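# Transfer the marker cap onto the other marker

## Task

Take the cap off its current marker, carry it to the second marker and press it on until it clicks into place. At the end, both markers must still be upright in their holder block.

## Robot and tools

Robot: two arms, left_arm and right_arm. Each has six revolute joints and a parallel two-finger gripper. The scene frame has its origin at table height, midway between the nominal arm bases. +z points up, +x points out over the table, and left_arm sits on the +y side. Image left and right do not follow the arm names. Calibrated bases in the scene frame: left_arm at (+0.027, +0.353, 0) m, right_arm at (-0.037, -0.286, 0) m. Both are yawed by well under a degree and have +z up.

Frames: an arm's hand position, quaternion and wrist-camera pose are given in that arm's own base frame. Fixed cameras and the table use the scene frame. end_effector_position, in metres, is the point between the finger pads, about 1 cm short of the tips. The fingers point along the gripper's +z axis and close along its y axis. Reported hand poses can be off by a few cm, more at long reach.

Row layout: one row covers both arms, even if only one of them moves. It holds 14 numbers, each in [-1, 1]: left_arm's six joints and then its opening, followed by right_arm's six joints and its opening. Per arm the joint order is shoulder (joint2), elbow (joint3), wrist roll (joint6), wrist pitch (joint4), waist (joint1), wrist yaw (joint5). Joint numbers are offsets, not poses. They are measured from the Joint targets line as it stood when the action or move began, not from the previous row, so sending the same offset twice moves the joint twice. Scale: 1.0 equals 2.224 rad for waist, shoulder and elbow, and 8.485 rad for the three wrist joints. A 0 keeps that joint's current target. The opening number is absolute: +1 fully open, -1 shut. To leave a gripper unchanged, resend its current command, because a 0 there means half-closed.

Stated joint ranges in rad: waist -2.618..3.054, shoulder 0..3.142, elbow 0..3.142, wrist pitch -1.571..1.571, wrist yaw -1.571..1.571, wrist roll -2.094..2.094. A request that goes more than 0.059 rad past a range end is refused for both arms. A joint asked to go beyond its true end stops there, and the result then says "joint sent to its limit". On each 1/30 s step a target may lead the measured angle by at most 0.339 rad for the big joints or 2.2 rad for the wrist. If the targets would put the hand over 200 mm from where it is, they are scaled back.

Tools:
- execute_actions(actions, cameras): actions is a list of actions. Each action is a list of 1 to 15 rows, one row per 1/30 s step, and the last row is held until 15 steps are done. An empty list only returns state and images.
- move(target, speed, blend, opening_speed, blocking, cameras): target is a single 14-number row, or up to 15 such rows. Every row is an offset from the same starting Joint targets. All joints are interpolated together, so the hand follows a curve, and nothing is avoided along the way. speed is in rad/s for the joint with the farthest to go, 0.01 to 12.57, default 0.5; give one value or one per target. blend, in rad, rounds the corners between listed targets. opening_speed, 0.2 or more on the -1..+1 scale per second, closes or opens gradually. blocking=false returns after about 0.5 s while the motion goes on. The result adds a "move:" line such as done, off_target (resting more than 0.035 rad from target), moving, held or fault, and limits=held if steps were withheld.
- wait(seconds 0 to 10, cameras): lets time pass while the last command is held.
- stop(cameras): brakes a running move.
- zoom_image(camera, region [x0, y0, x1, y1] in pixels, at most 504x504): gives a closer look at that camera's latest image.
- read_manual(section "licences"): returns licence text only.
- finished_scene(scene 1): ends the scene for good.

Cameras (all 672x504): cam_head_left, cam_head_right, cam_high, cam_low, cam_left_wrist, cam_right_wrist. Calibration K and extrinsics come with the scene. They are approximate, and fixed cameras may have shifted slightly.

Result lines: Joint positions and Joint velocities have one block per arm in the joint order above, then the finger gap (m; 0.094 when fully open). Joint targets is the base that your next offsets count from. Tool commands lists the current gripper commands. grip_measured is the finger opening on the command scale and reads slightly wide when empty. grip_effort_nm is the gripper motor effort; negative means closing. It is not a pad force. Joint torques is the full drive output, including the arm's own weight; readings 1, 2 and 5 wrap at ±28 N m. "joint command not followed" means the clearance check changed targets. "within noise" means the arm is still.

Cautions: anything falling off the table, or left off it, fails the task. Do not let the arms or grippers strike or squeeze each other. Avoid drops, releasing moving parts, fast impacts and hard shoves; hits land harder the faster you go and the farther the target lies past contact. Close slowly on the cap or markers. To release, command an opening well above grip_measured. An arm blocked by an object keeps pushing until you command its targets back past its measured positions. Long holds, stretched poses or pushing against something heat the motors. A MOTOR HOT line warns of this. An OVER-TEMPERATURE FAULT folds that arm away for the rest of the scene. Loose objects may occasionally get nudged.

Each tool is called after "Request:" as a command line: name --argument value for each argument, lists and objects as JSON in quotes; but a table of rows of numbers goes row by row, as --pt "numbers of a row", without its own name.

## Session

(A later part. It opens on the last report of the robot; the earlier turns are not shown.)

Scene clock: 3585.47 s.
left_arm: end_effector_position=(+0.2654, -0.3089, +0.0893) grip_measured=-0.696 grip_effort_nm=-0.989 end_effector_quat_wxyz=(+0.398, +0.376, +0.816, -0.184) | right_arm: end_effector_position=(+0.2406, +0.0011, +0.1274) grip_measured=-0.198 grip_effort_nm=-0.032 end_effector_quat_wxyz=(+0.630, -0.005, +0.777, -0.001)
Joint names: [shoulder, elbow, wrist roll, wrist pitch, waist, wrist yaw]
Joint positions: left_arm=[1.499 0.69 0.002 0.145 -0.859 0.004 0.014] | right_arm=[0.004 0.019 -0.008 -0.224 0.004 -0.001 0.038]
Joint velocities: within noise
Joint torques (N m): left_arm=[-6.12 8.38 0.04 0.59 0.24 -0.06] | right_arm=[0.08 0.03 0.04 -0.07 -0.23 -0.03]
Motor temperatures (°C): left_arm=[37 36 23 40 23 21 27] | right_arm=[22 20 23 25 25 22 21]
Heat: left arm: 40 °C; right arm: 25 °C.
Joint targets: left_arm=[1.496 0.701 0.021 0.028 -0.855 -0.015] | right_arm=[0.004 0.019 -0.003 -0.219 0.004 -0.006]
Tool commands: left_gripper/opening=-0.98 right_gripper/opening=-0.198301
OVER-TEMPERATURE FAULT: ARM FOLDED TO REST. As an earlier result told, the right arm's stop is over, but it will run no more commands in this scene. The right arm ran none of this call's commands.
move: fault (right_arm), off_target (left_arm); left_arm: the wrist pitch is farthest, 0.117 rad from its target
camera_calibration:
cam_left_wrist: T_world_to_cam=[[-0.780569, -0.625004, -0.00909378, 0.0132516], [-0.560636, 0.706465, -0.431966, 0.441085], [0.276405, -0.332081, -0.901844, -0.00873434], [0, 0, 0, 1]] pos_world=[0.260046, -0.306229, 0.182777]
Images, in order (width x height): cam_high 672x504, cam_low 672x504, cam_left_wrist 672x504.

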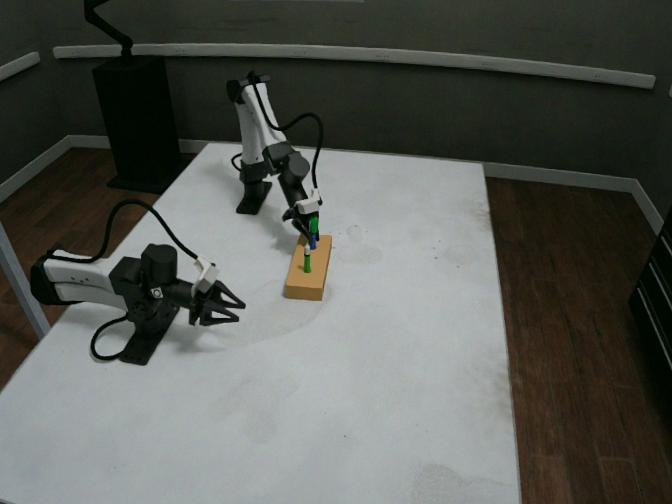

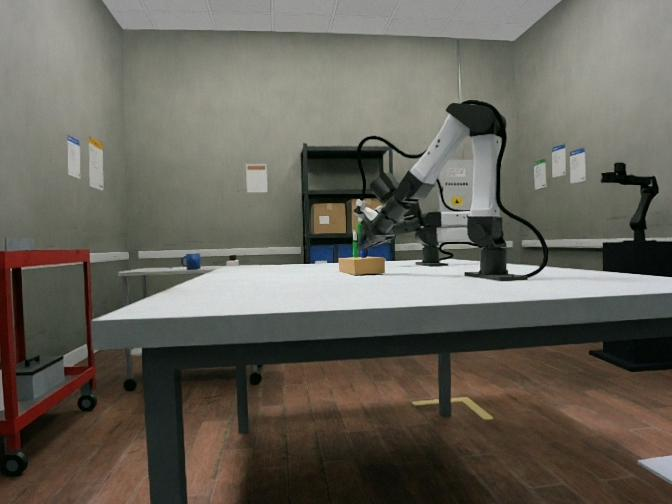

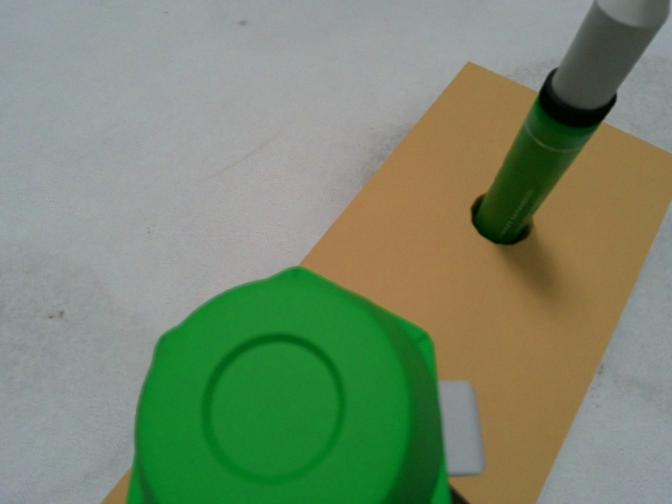

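Request:
move --pt "-0.004 -0.0427 0 0.0391 0 0 -0.95 0 0 0 0 0 0 -0.198" --pt "0.0962 -0.1504 0 0.1299 0 0 -0.95 0 0 0 0 0 0 -0.198" --pt "0.0962 -0.1504 0 0.1299 0 0 -0.15 0 0 0 0 0 0 -0.198" --speed 0.35 --blend '[0.03,0,0]' --opening_speed 1.0 --cameras '["cam_low","cam_left_wrist","cam_high"]'

Request:
zoom_image --camera "cam_low" --region '[350, 220, 392, 262]'

Scene clock: 3612.37 s.
left_arm: end_effector_position=(+0.2682, -0.3117, +0.0921) grip_measured=-0.152 grip_effort_nm=0.134 end_effector_quat_wxyz=(+0.558, +0.330, +0.717, -0.256) | right_arm: end_effector_position=(+0.2406, +0.0011, +0.1274) grip_measured=-0.198 grip_effort_nm=-0.032 end_effector_quat_wxyz=(+0.630, -0.005, +0.777, -0.001)
Joint names: [shoulder, elbow, wrist roll, wrist pitch, waist, wrist yaw]
Joint positions: left_arm=[1.701 0.38 0.002 1.072 -0.859 0.004 0.04] | right_arm=[0.004 0.019 -0.008 -0.224 0.004 -0.001 0.038]
Joint velocities: within noise
Joint torques (N m): left_arm=[-5.09 3.9 0.04 2.45 0.36 -0.03] | right_arm=[0.13 0.08 0.04 -0.06 -0.25 -0.03]
Motor temperatures (°C): left_arm=[36 36 23 40 23 21 27] | right_arm=[22 20 23 25 25 22 21]
Heat: left arm: 40 °C; right arm: 25 °C.
Joint targets: left_arm=[1.710 0.367 0.021 1.130 -0.855 -0.015] | right_arm=[0.004 0.019 -0.003 -0.219 0.004 -0.006]
Tool commands: left_gripper/opening=-0.15 right_gripper/opening=-0.198301
OVER-TEMPERATURE FAULT: ARM FOLDED TO REST. As an earlier result told, the right arm's stop is over, but it will run no more commands in this scene. The right arm ran none of this call's commands.
move: fault (right_arm), off_target (left_arm); target 3's new numbers were sent with left_arm's wrist pitch 0.074 rad from that target; left_arm: the wrist pitch is farthest, 0.058 rad from its target
camera_calibration:
cam_left_wrist: T_world_to_cam=[[-0.775689, -0.630698, -0.0229495, 0.0118792], [-0.397391, 0.51635, -0.758593, 0.372864], [0.490293, -0.579312, -0.651161, -0.165492], [0, 0, 0, 1]] pos_world=[0.238527, -0.280908, 0.175363]
Images, in order (width x height): cam_high 672x504, cam_low 672x504, cam_left_wrist 672x504.

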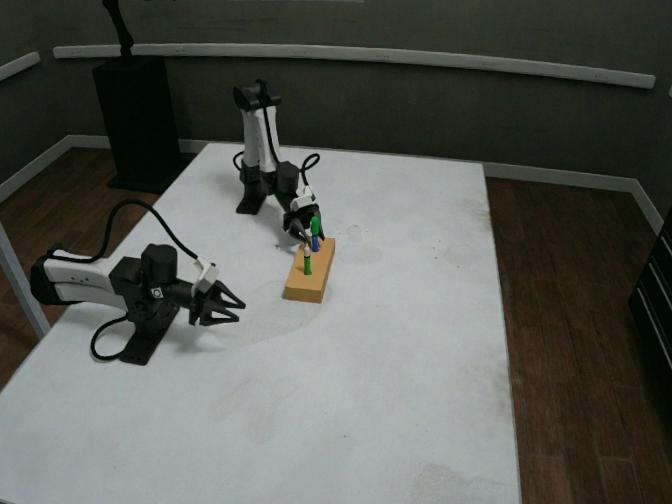

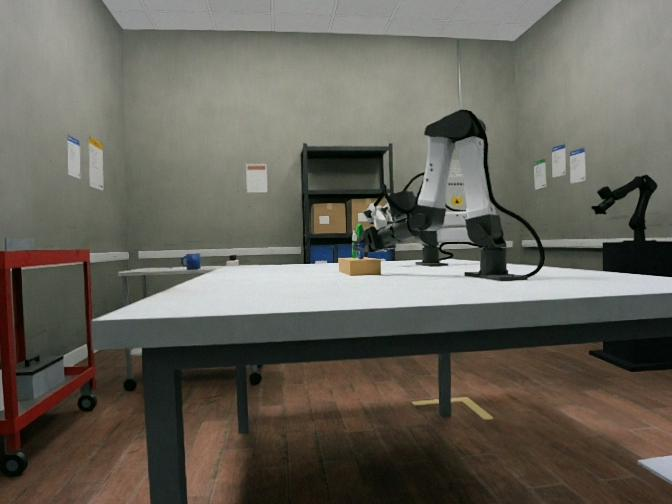

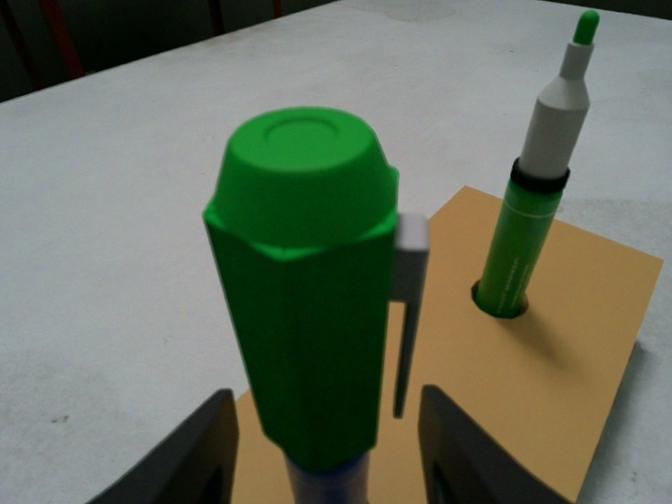

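Scaled by 12.000 from the camera's 672x504 image, which has a finer 960x720 frame.

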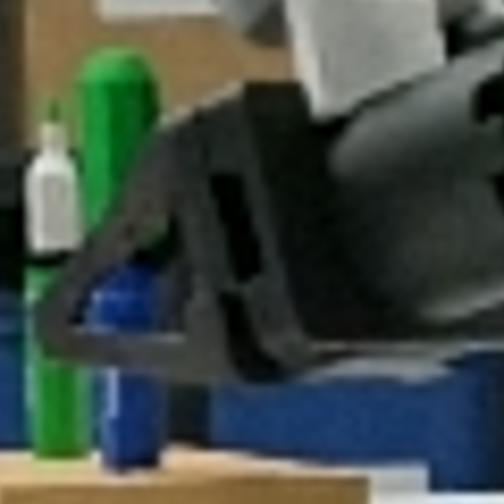

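Request:
move --pt "0 0 0 0.0016 0 0 -0.15 0 0 0 0 0 0 -0.198" --pt "0 0 0 0.0016 0 0 -0.98 0 0 0 0 0 0 -0.198" --speed 0.1 --opening_speed 0.4 --cameras '["cam_low","cam_left_wrist","cam_high"]'

Request:
zoom_image --camera "cam_low" --region '[350, 220, 392, 262]'

Request:
zoom_image --camera "cam_high" --region '[300, 210, 330, 250]'

Scene clock: 3624.03 s.
left_arm: end_effector_position=(+0.2687, -0.3123, +0.0954) grip_measured=-0.692 grip_effort_nm=-0.989 end_effector_quat_wxyz=(+0.563, +0.329, +0.713, -0.258) | right_arm: end_effector_position=(+0.2406, +0.0011, +0.1274) grip_measured=-0.198 grip_effort_nm=-0.032 end_effector_quat_wxyz=(+0.630, -0.005, +0.777, -0.001)
Joint names: [shoulder, elbow, wrist roll, wrist pitch, waist, wrist yaw]
Joint positions: left_arm=[1.701 0.38 0.002 1.086 -0.859 0.004 0.014] | right_arm=[0.004 0.019 -0.008 -0.224 0.004 -0.001 0.038]
Joint velocities: within noise
Joint torques (N m): left_arm=[-4.97 4.01 0.04 2.42 0.16 -0.11] | right_arm=[0.05 0.1 0.06 -0.06 -0.2 -0.01]
Motor temperatures (°C): left_arm=[36 35 23 44 23 21 26] | right_arm=[22 20 23 25 25 22 21]
Heat: left arm: 44 °C; right arm: 25 °C.
Joint targets: left_arm=[1.710 0.367 0.021 1.144 -0.855 -0.015] | right_arm=[0.004 0.019 -0.003 -0.219 0.004 -0.006]
Tool commands: left_gripper/opening=-0.98 right_gripper/opening=-0.198301
OVER-TEMPERATURE FAULT: ARM FOLDED TO REST. As an earlier result told, the right arm's stop is over, but it will run no more commands in this scene. The right arm ran none of this call's commands.
move: fault (right_arm), off_target (left_arm); target 2's new numbers were sent with left_arm's wrist pitch 0.059 rad from that target; left_arm: the wrist pitch is farthest, 0.058 rad from its target
camera_calibration:
cam_left_wrist: T_world_to_cam=[[-0.775485, -0.630937, -0.0232589, 0.0119144], [-0.390575, 0.508349, -0.767485, 0.372382], [0.496058, -0.586089, -0.640645, -0.16862], [0, 0, 0, 1]] pos_world=[0.238328, -0.280609, 0.178049]
Images, in order (width x height): cam_high 672x504, cam_low 672x504, cam_left_wrist 672x504.

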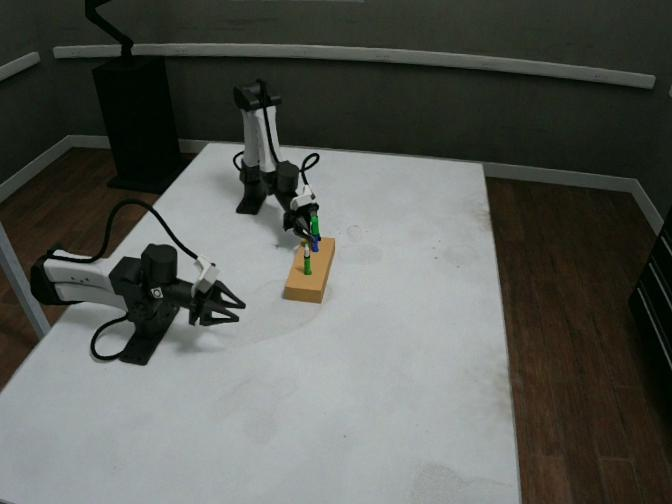

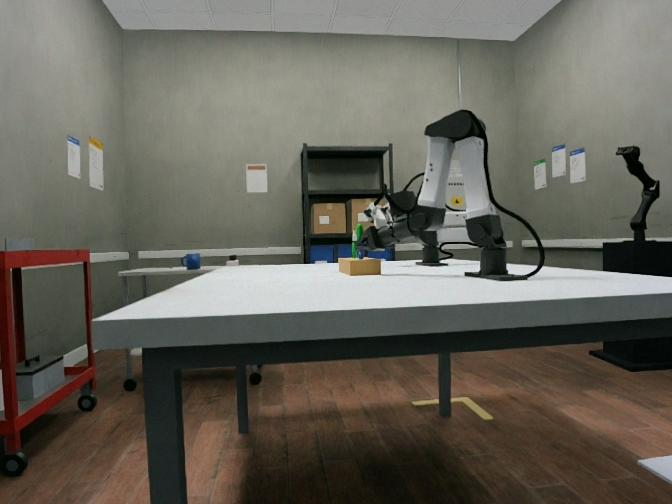

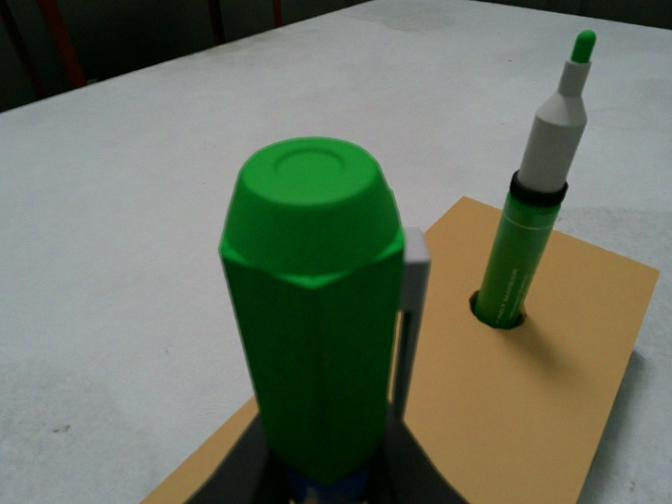

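Scaled by 12.000 from the camera's 672x504 image, which has a finer 960x720 frame.

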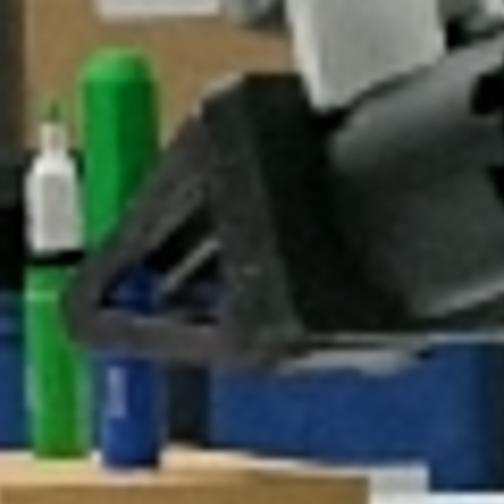

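Scaled by 12.600 from the camera's 672x504 image, which has a finer 960x720 frame.

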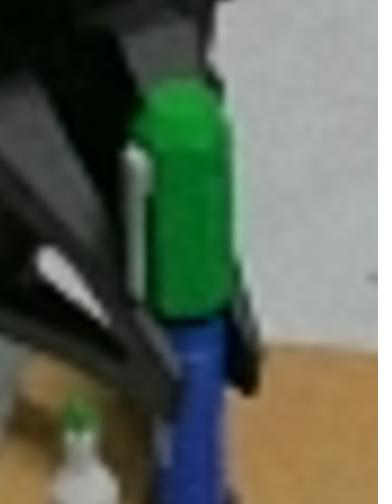

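Request:
wait --seconds 0.1 --cameras '["cam_low", "cam_high", "cam_left_wrist"]'

Scene clock: 3647.83 s.
left_arm: end_effector_position=(+0.2687, -0.3123, +0.0954) grip_measured=-0.692 grip_effort_nm=-0.994 end_effector_quat_wxyz=(+0.563, +0.329, +0.713, -0.258) | right_arm: end_effector_position=(+0.2406, +0.0011, +0.1274) grip_measured=-0.198 grip_effort_nm=-0.032 end_effector_quat_wxyz=(+0.630, -0.005, +0.777, -0.001)
Joint names: [shoulder, elbow, wrist roll, wrist pitch, waist, wrist yaw]
Joint positions: left_arm=[1.701 0.38 0.002 1.086 -0.859 0.004 0.014] | right_arm=[0.004 0.019 -0.008 -0.224 0.004 -0.001 0.038]
Joint velocities: within noise
Joint torques (N m): left_arm=[-5.12 3.88 0.06 2.47 0.29 -0.05] | right_arm=[0.2 0.18 0.04 -0.06 -0.23 -0.03]
Motor temperatures (°C): left_arm=[35 34 23 44 23 21 27] | right_arm=[22 20 23 25 25 22 21]
Heat: left arm: 44 °C; right arm: 25 °C.
Joint targets: left_arm=[1.710 0.367 0.021 1.144 -0.855 -0.015] | right_arm=[0.004 0.019 -0.003 -0.219 0.004 -0.006]
Tool commands: left_gripper/opening=-0.98 right_gripper/opening=-0.198301
OVER-TEMPERATURE FAULT: ARM FOLDED TO REST. As an earlier result told, the right arm's stop is over, but it will run no more commands in this scene.
wait: 0.10 s; at rest from the start
camera_calibration:
cam_left_wrist: T_world_to_cam=[[-0.775485, -0.630937, -0.0232589, 0.0119144], [-0.390575, 0.508349, -0.767485, 0.372382], [0.496058, -0.586089, -0.640645, -0.16862], [0, 0, 0, 1]] pos_world=[0.238328, -0.280609, 0.178049]
Images, in order (width x height): cam_high 672x504, cam_low 672x504, cam_left_wrist 672x504.

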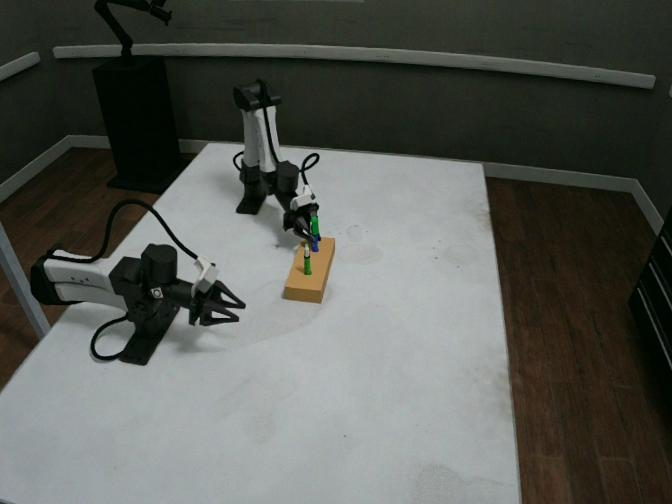

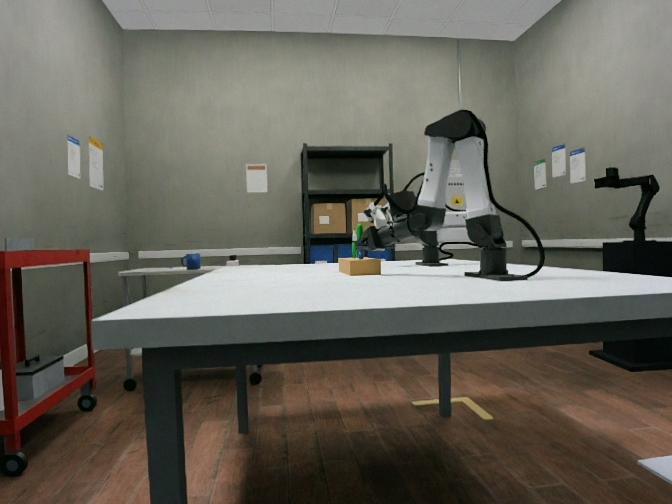

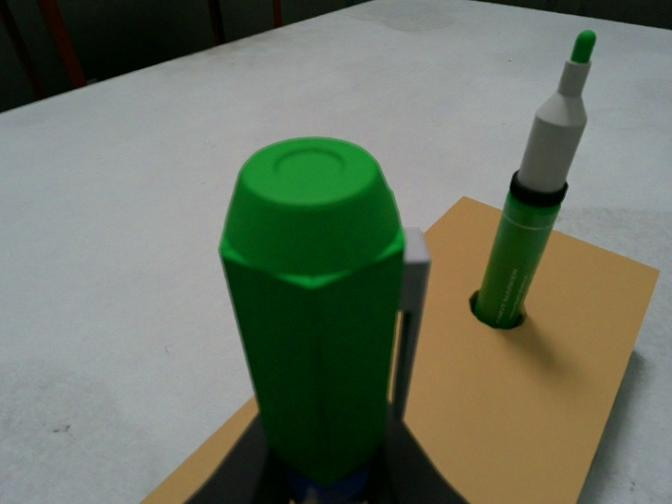

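Request:
zoom_image --camera "cam_low" --region '[350, 220, 392, 262]'

Request:
zoom_image --camera "cam_high" --region '[300, 210, 330, 250]'

Request:
zoom_image --camera "cam_left_wrist" --region '[160, 120, 500, 504]'

Scaled by 12.000 from the camera's 672x504 image, which has a finer 960x720 frame.

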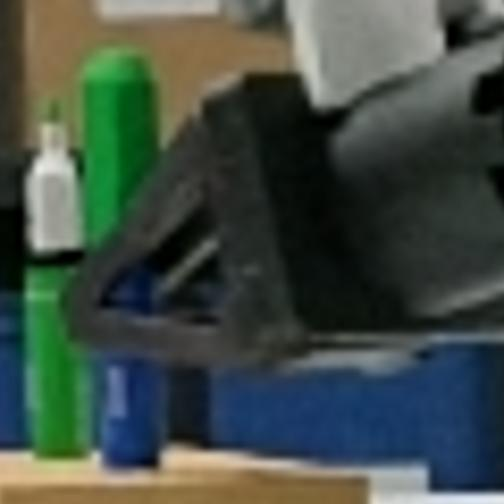

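Scaled by 12.600 from the camera's 672x504 image, which has a finer 960x720 frame.

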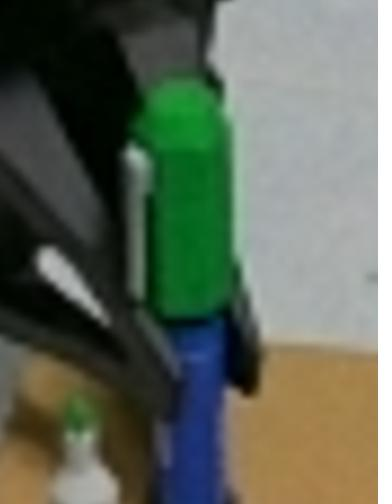

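Scaled by 1.312 from the camera's 672x504 image, which has a finer 960x720 frame.

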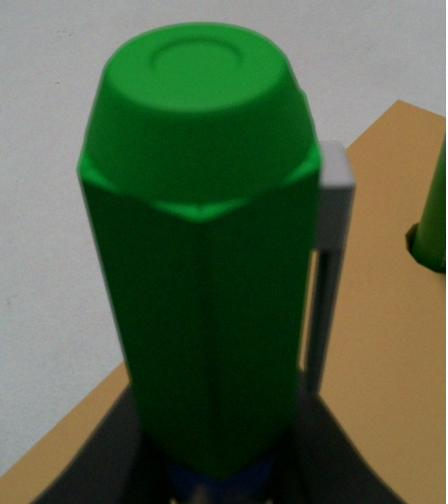

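Request:
move --target '[-0.0625, 0.0445, 0, -0.04903, 0, 0, -0.98, 0,0,0,0,0,0,-0.198]' --speed 0.4 --cameras '["cam_low", "cam_high", "cam_left_wrist"]'

Request:
zoom_image --camera "cam_low" --region '[350, 220, 392, 262]'

Request:
zoom_image --camera "cam_high" --region '[300, 210, 330, 250]'

Scene clock: 3796.73 s.
left_arm: end_effector_position=(+0.2691, -0.3127, +0.0961) grip_measured=-0.692 grip_effort_nm=-0.999 end_effector_quat_wxyz=(+0.522, +0.342, +0.743, -0.240) | right_arm: end_effector_position=(+0.2406, +0.0011, +0.1274) grip_measured=-0.198 grip_effort_nm=-0.032 end_effector_quat_wxyz=(+0.630, -0.005, +0.777, -0.001)
Joint names: [shoulder, elbow, wrist roll, wrist pitch, waist, wrist yaw]
Joint positions: left_arm=[1.589 0.447 0.002 0.796 -0.859 0.004 0.014] | right_arm=[0.004 0.019 -0.008 -0.224 0.004 -0.001 0.038]
Joint velocities: within noise
Joint torques (N m): left_arm=[-7.21 8.01 0.05 1.25 0.36 -0.05] | right_arm=[0.16 0.14 0.05 -0.04 -0.21 -0.01]
Motor temperatures (°C): left_arm=[34 31 23 50 23 21 28] | right_arm=[22 20 23 25 25 22 21]
Heat: left arm: 50 °C; right arm: 25 °C.
Joint targets: left_arm=[1.571 0.466 0.021 0.728 -0.855 -0.015] | right_arm=[0.004 0.019 -0.003 -0.219 0.004 -0.006]
Tool commands: left_gripper/opening=-0.98 right_gripper/opening=-0.198301
OVER-TEMPERATURE FAULT: ARM FOLDED TO REST. As an earlier result told, the right arm's stop is over, but it will run no more commands in this scene. The right arm ran none of this call's commands.
move: fault (right_arm), off_target (left_arm); left_arm: the wrist pitch is farthest, 0.068 rad from its target
camera_calibration:
cam_left_wrist: T_world_to_cam=[[-0.777034, -0.629143, -0.0199234, 0.0125638], [-0.443555, 0.56973, -0.691857, 0.399509], [0.446628, -0.52876, -0.721759, -0.129535], [0, 0, 0, 1]] pos_world=[0.244821, -0.288201, 0.183161]
Images, in order (width x height): cam_high 672x504, cam_low 672x504, cam_left_wrist 672x504.

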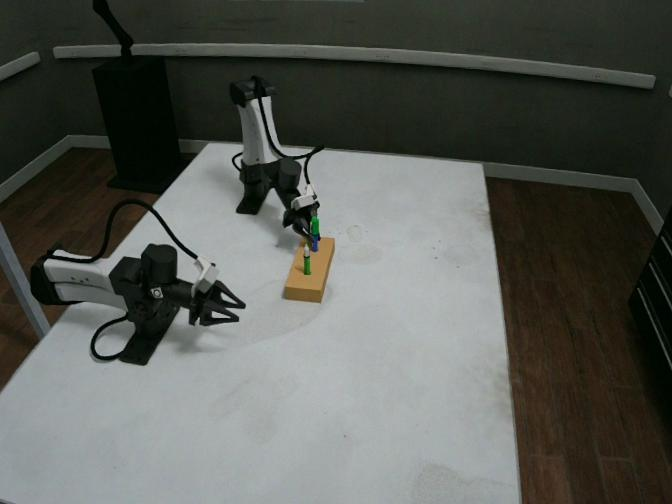

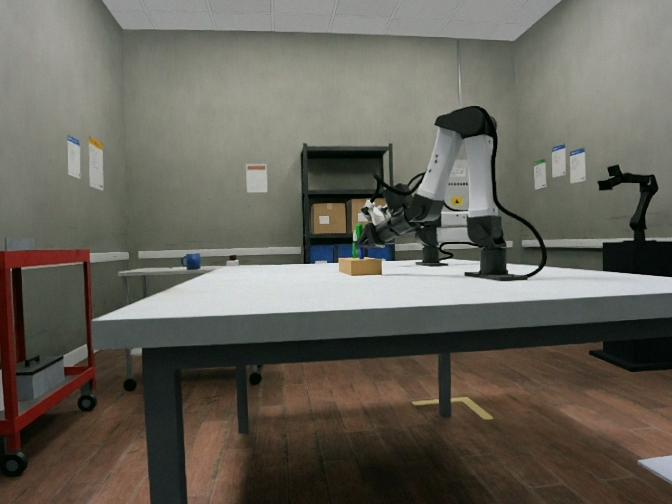

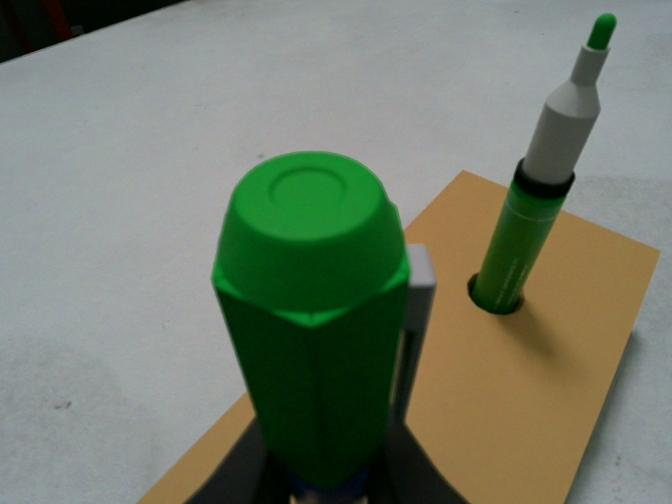

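Scaled by 12.000 from the camera's 672x504 image, which has a finer 960x720 frame.

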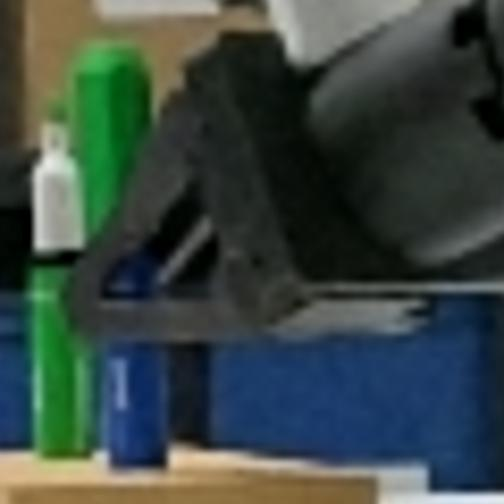

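Scaled by 12.600 from the camera's 672x504 image, which has a finer 960x720 frame.

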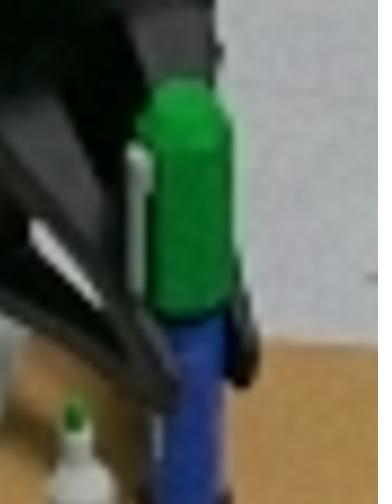

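Request:
move --target '[-0.0274, 0.0355, 0, -0.02887, 0, 0, -0.98, 0,0,0,0,0,0,-0.198]' --speed 0.4 --cameras '["cam_low", "cam_high", "cam_left_wrist"]'

Request:
zoom_image --camera "cam_low" --region '[350, 220, 392, 262]'

Request:
zoom_image --camera "cam_high" --region '[300, 210, 330, 250]'

Scene clock: 3803.50 s.
left_arm: end_effector_position=(+0.2688, -0.3124, +0.0958) grip_measured=-0.692 grip_effort_nm=-0.994 end_effector_quat_wxyz=(+0.483, +0.354, +0.769, -0.222) | right_arm: end_effector_position=(+0.2406, +0.0011, +0.1274) grip_measured=-0.198 grip_effort_nm=-0.022 end_effector_quat_wxyz=(+0.630, -0.005, +0.777, -0.001)
Joint names: [shoulder, elbow, wrist roll, wrist pitch, waist, wrist yaw]
Joint positions: left_arm=[1.528 0.523 0.002 0.555 -0.859 0.004 0.014] | right_arm=[0.004 0.019 -0.008 -0.224 0.004 -0.001 0.038]
Joint velocities: within noise
Joint torques (N m): left_arm=[-7.02 8.81 0.05 1.15 0.14 -0.08] | right_arm=[0.1 0.12 0.05 -0.06 -0.2 -0.04]
Motor temperatures (°C): left_arm=[35 32 23 48 23 21 28] | right_arm=[22 20 23 25 25 22 21]
Heat: left arm: 48 °C; right arm: 25 °C.
Joint targets: left_arm=[1.510 0.545 0.021 0.483 -0.855 -0.015] | right_arm=[0.004 0.019 -0.003 -0.219 0.004 -0.006]
Tool commands: left_gripper/opening=-0.98 right_gripper/opening=-0.198301
OVER-TEMPERATURE FAULT: ARM FOLDED TO REST. As an earlier result told, the right arm's stop is over, but it will run no more commands in this scene. The right arm ran none of this call's commands.
move: fault (right_arm), off_target (left_arm); left_arm: the wrist pitch is farthest, 0.072 rad from its target
camera_calibration:
cam_left_wrist: T_world_to_cam=[[-0.778269, -0.627713, -0.0165453, 0.0129977], [-0.487774, 0.62094, -0.613605, 0.4193], [0.395441, -0.46948, -0.78944, -0.090741], [0, 0, 0, 1]] pos_world=[0.250522, -0.294802, 0.185865]
Images, in order (width x height): cam_high 672x504, cam_low 672x504, cam_left_wrist 672x504.

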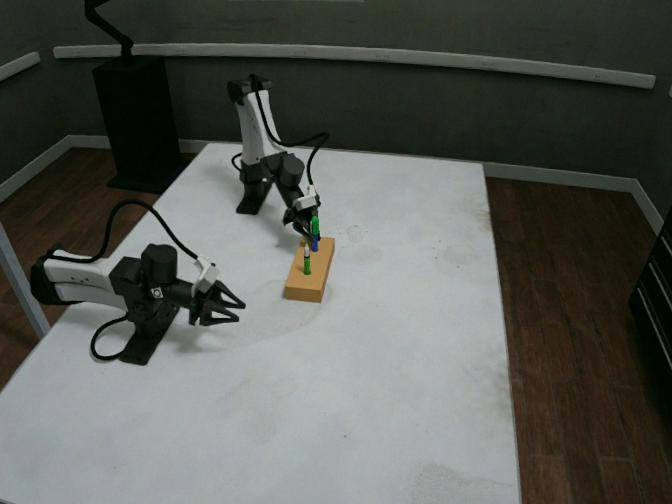

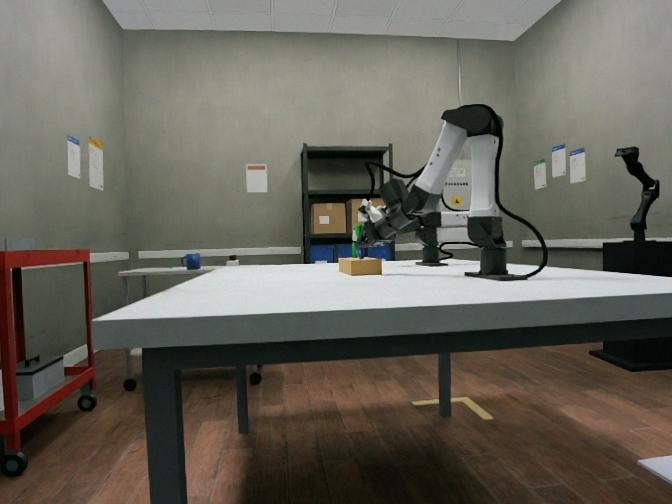

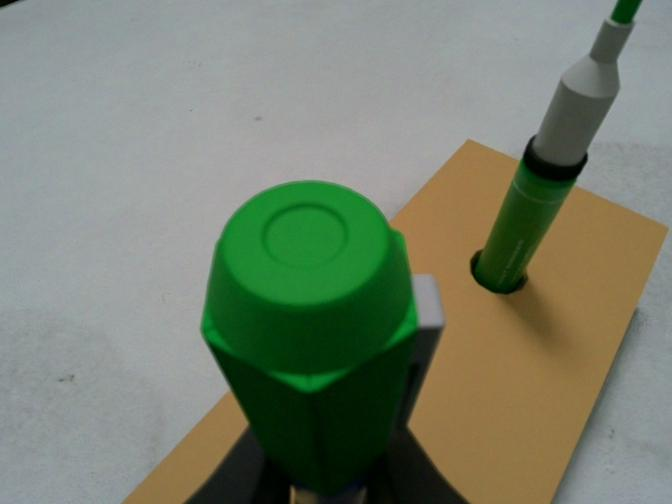

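Scaled by 12.000 from the camera's 672x504 image, which has a finer 960x720 frame.

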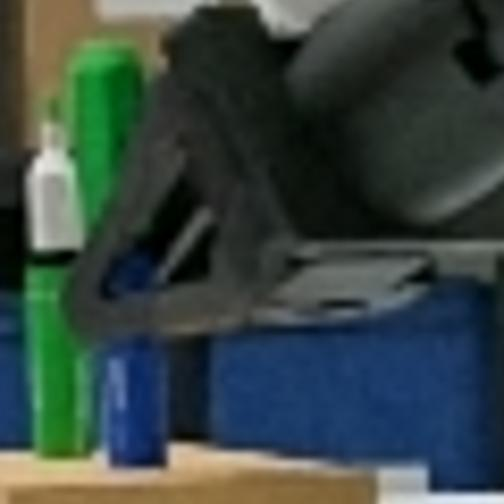

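Scaled by 12.600 from the camera's 672x504 image, which has a finer 960x720 frame.

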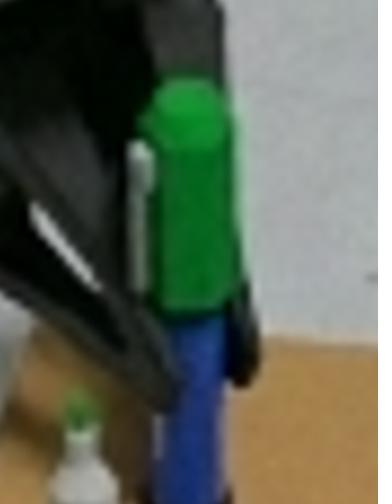

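Request:
move --target '[-0.0108, 0.0418, 0, -0.02633, 0, 0, -0.98, 0,0,0,0,0,0,-0.198]' --speed 0.4 --cameras '["cam_low", "cam_high", "cam_left_wrist"]'

Request:
zoom_image --camera "cam_low" --region '[350, 220, 392, 262]'

Request:
zoom_image --camera "cam_high" --region '[300, 210, 330, 250]'

Scene clock: 3814.27 s.
left_arm: end_effector_position=(+0.2690, -0.3123, +0.0959) grip_measured=-0.692 grip_effort_nm=-0.994 end_effector_quat_wxyz=(+0.443, +0.365, +0.793, -0.204) | right_arm: end_effector_position=(+0.2406, +0.0011, +0.1274) grip_measured=-0.198 grip_effort_nm=-0.022 end_effector_quat_wxyz=(+0.630, -0.005, +0.777, -0.001)
Joint names: [shoulder, elbow, wrist roll, wrist pitch, waist, wrist yaw]
Joint positions: left_arm=[1.501 0.615 0.002 0.332 -0.858 0.004 0.014] | right_arm=[0.004 0.019 -0.008 -0.224 0.004 -0.001 0.038]
Joint velocities: within noise
Joint torques (N m): left_arm=[-6.99 9.33 0.04 1.09 0.13 -0.06] | right_arm=[0.01 0.05 0.05 -0.04 -0.24 0]
Motor temperatures (°C): left_arm=[35 33 23 47 23 21 28] | right_arm=[22 20 23 25 25 22 21]
Heat: left arm: 47 °C; right arm: 25 °C.
Joint targets: left_arm=[1.486 0.638 0.021 0.259 -0.855 -0.015] | right_arm=[0.004 0.019 -0.003 -0.219 0.004 -0.006]
Tool commands: left_gripper/opening=-0.98 right_gripper/opening=-0.198301
OVER-TEMPERATURE FAULT: ARM FOLDED TO REST. As an earlier result told, the right arm's stop is over, but it will run no more commands in this scene. The right arm ran none of this call's commands.
move: fault (right_arm), off_target (left_arm); left_arm: the wrist pitch is farthest, 0.073 rad from its target
camera_calibration:
cam_left_wrist: T_world_to_cam=[[-0.779031, -0.62685, -0.0130273, 0.0133539], [-0.52664, 0.665485, -0.528943, 0.435757], [0.340238, -0.405202, -0.848557, -0.0500807], [0, 0, 0, 1]] pos_world=[0.25693, -0.301912, 0.188168]
Images, in order (width x height): cam_high 672x504, cam_low 672x504, cam_left_wrist 672x504.

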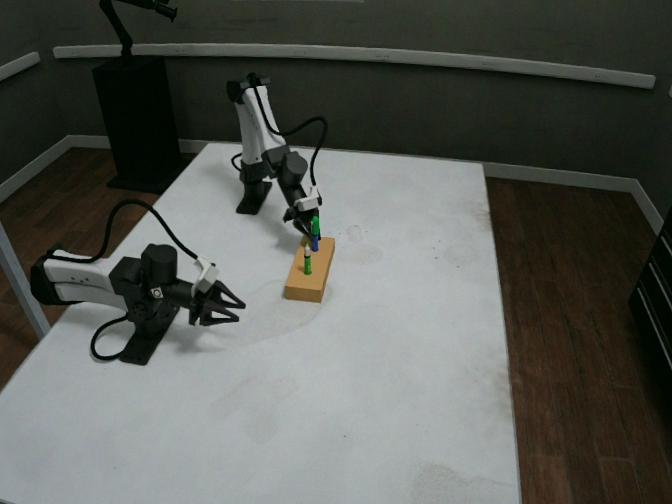

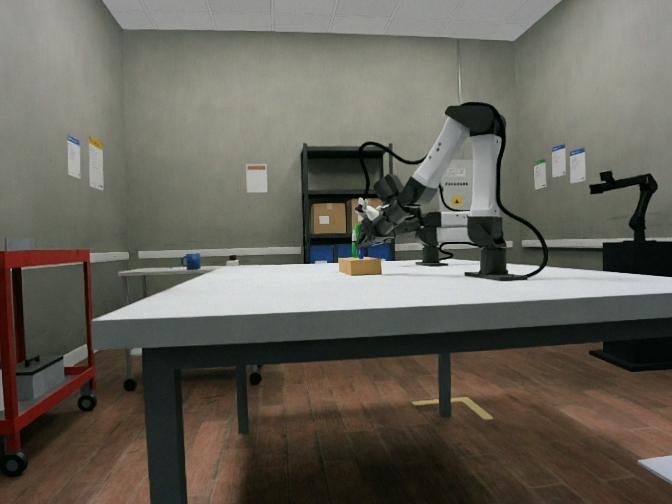

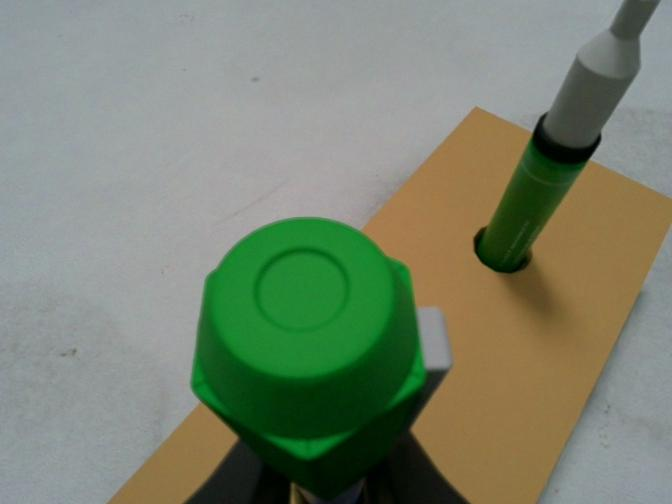

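Scaled by 12.000 from the camera's 672x504 image, which has a finer 960x720 frame.

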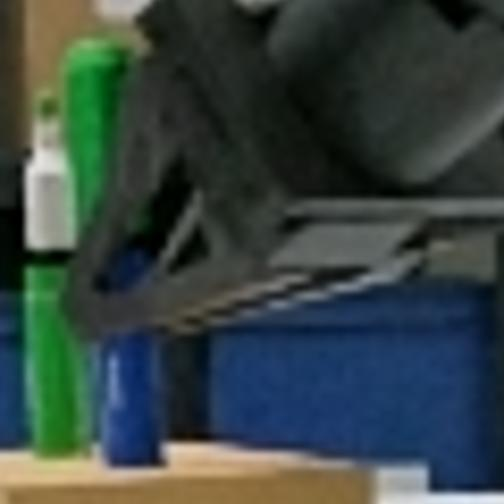

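Scaled by 12.600 from the camera's 672x504 image, which has a finer 960x720 frame.

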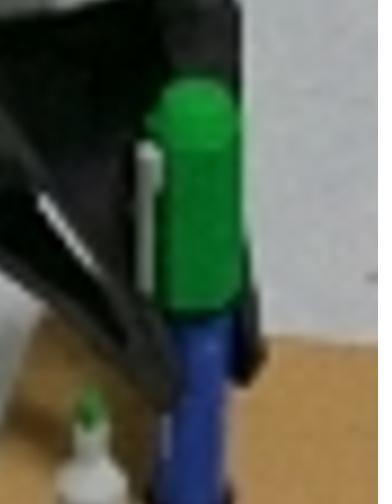

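Request:
zoom_image --camera "cam_low" --region '[354, 230, 372, 248]'

Request:
zoom_image --camera "cam_high" --region '[308, 226, 326, 244]'

Scaled by 28.000 from the camera's 672x504 image, which has a finer 960x720 frame.

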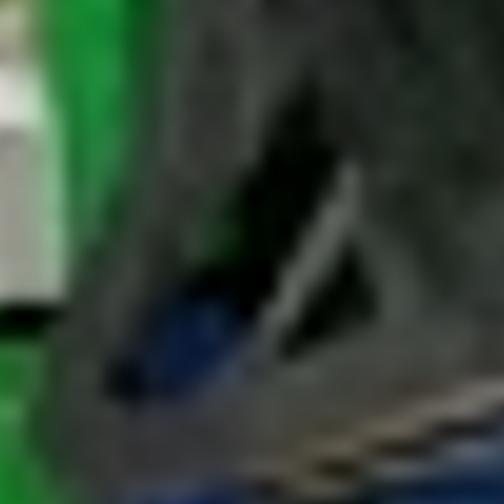

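Scaled by 28.000 from the camera's 672x504 image, which has a finer 960x720 frame.

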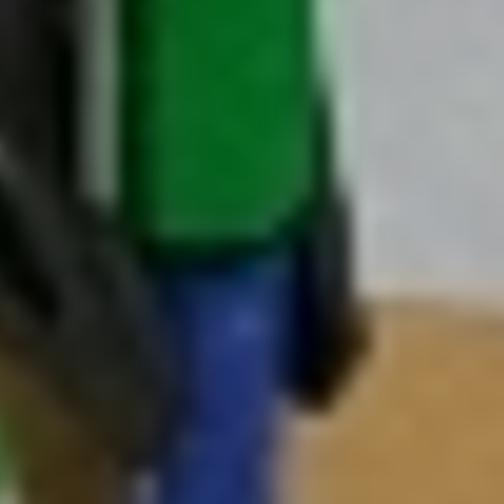

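Request:
move --target '[0.0013, 0.0459, 0, -0.02418, 0, 0, -0.98, 0,0,0,0,0,0,-0.198]' --speed 0.4 --cameras '["cam_low", "cam_high", "cam_left_wrist"]'

Request:
zoom_image --camera "cam_low" --region '[350, 220, 392, 262]'

Request:
zoom_image --camera "cam_high" --region '[300, 210, 330, 250]'

Scene clock: 3835.27 s.
left_arm: end_effector_position=(+0.2699, -0.3121, +0.0970) grip_measured=-0.692 grip_effort_nm=-0.989 end_effector_quat_wxyz=(+0.402, +0.374, +0.815, -0.185) | right_arm: end_effector_position=(+0.2406, +0.0011, +0.1274) grip_measured=-0.198 grip_effort_nm=-0.027 end_effector_quat_wxyz=(+0.630, -0.005, +0.777, -0.001)
Joint names: [shoulder, elbow, wrist roll, wrist pitch, waist, wrist yaw]
Joint positions: left_arm=[1.501 0.719 0.002 0.127 -0.856 0.004 0.014] | right_arm=[0.004 0.019 -0.008 -0.224 0.004 -0.001 0.038]
Joint velocities: within noise
Joint torques (N m): left_arm=[-6.86 9.4 0.06 0.97 0.06 -0.05] | right_arm=[0.17 0.08 0.07 -0.06 -0.17 -0.05]
Motor temperatures (°C): left_arm=[35 35 23 45 23 21 28] | right_arm=[22 20 23 25 25 22 21]
Heat: left arm: 45 °C; right arm: 25 °C.
Joint targets: left_arm=[1.489 0.740 0.021 0.054 -0.855 -0.015] | right_arm=[0.004 0.019 -0.003 -0.219 0.004 -0.006]
Tool commands: left_gripper/opening=-0.98 right_gripper/opening=-0.198301
OVER-TEMPERATURE FAULT: ARM FOLDED TO REST. As an earlier result told, the right arm's stop is over, but it will run no more commands in this scene. The right arm ran none of this call's commands.
move: fault (right_arm), off_target (left_arm); left_arm: the wrist pitch is farthest, 0.073 rad from its target
camera_calibration:
cam_left_wrist: T_world_to_cam=[[-0.778585, -0.627469, -0.00940315, 0.0134483], [-0.560251, 0.701774, -0.440036, 0.448443], [0.282708, -0.337338, -0.897931, -0.00789506], [0, 0, 0, 1]] pos_world=[0.263943, -0.30893, 0.190368]
Images, in order (width x height): cam_high 672x504, cam_low 672x504, cam_left_wrist 672x504.

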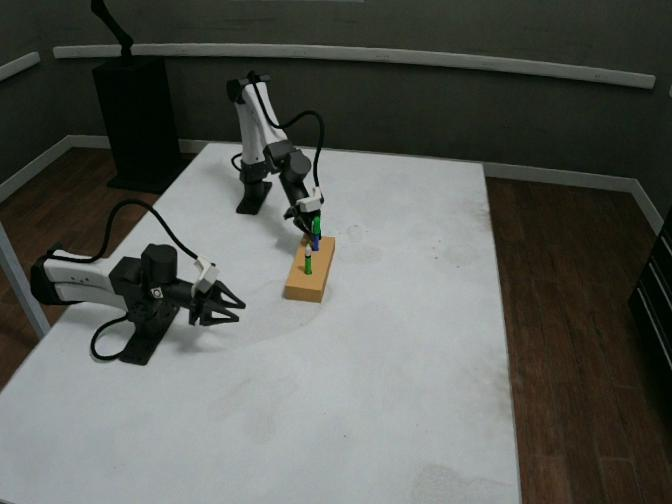

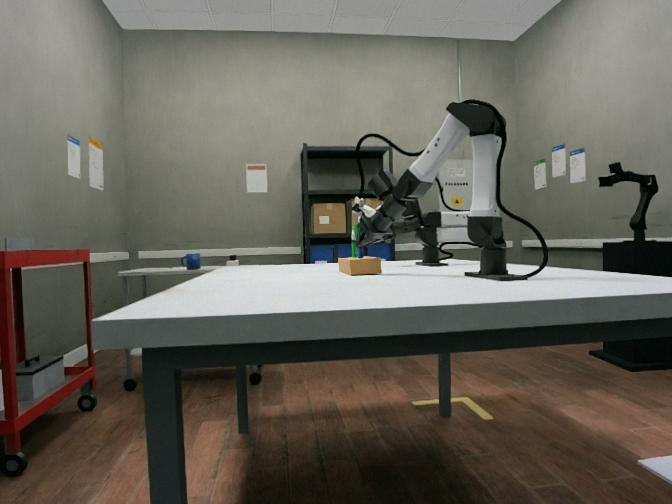

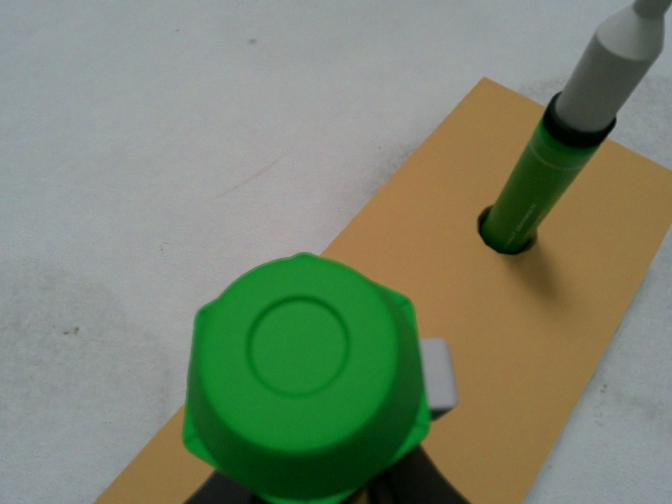

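Scaled by 12.000 from the camera's 672x504 image, which has a finer 960x720 frame.

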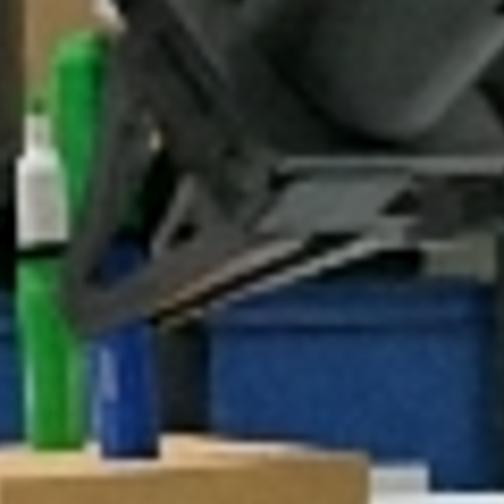

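Scaled by 12.600 from the camera's 672x504 image, which has a finer 960x720 frame.

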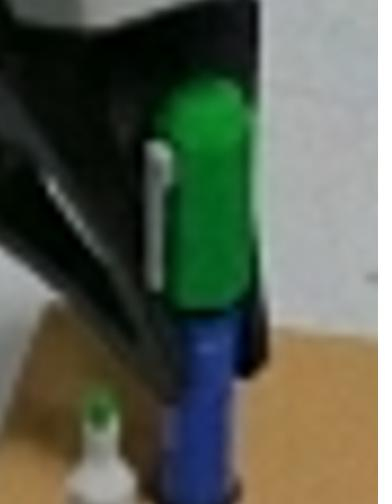

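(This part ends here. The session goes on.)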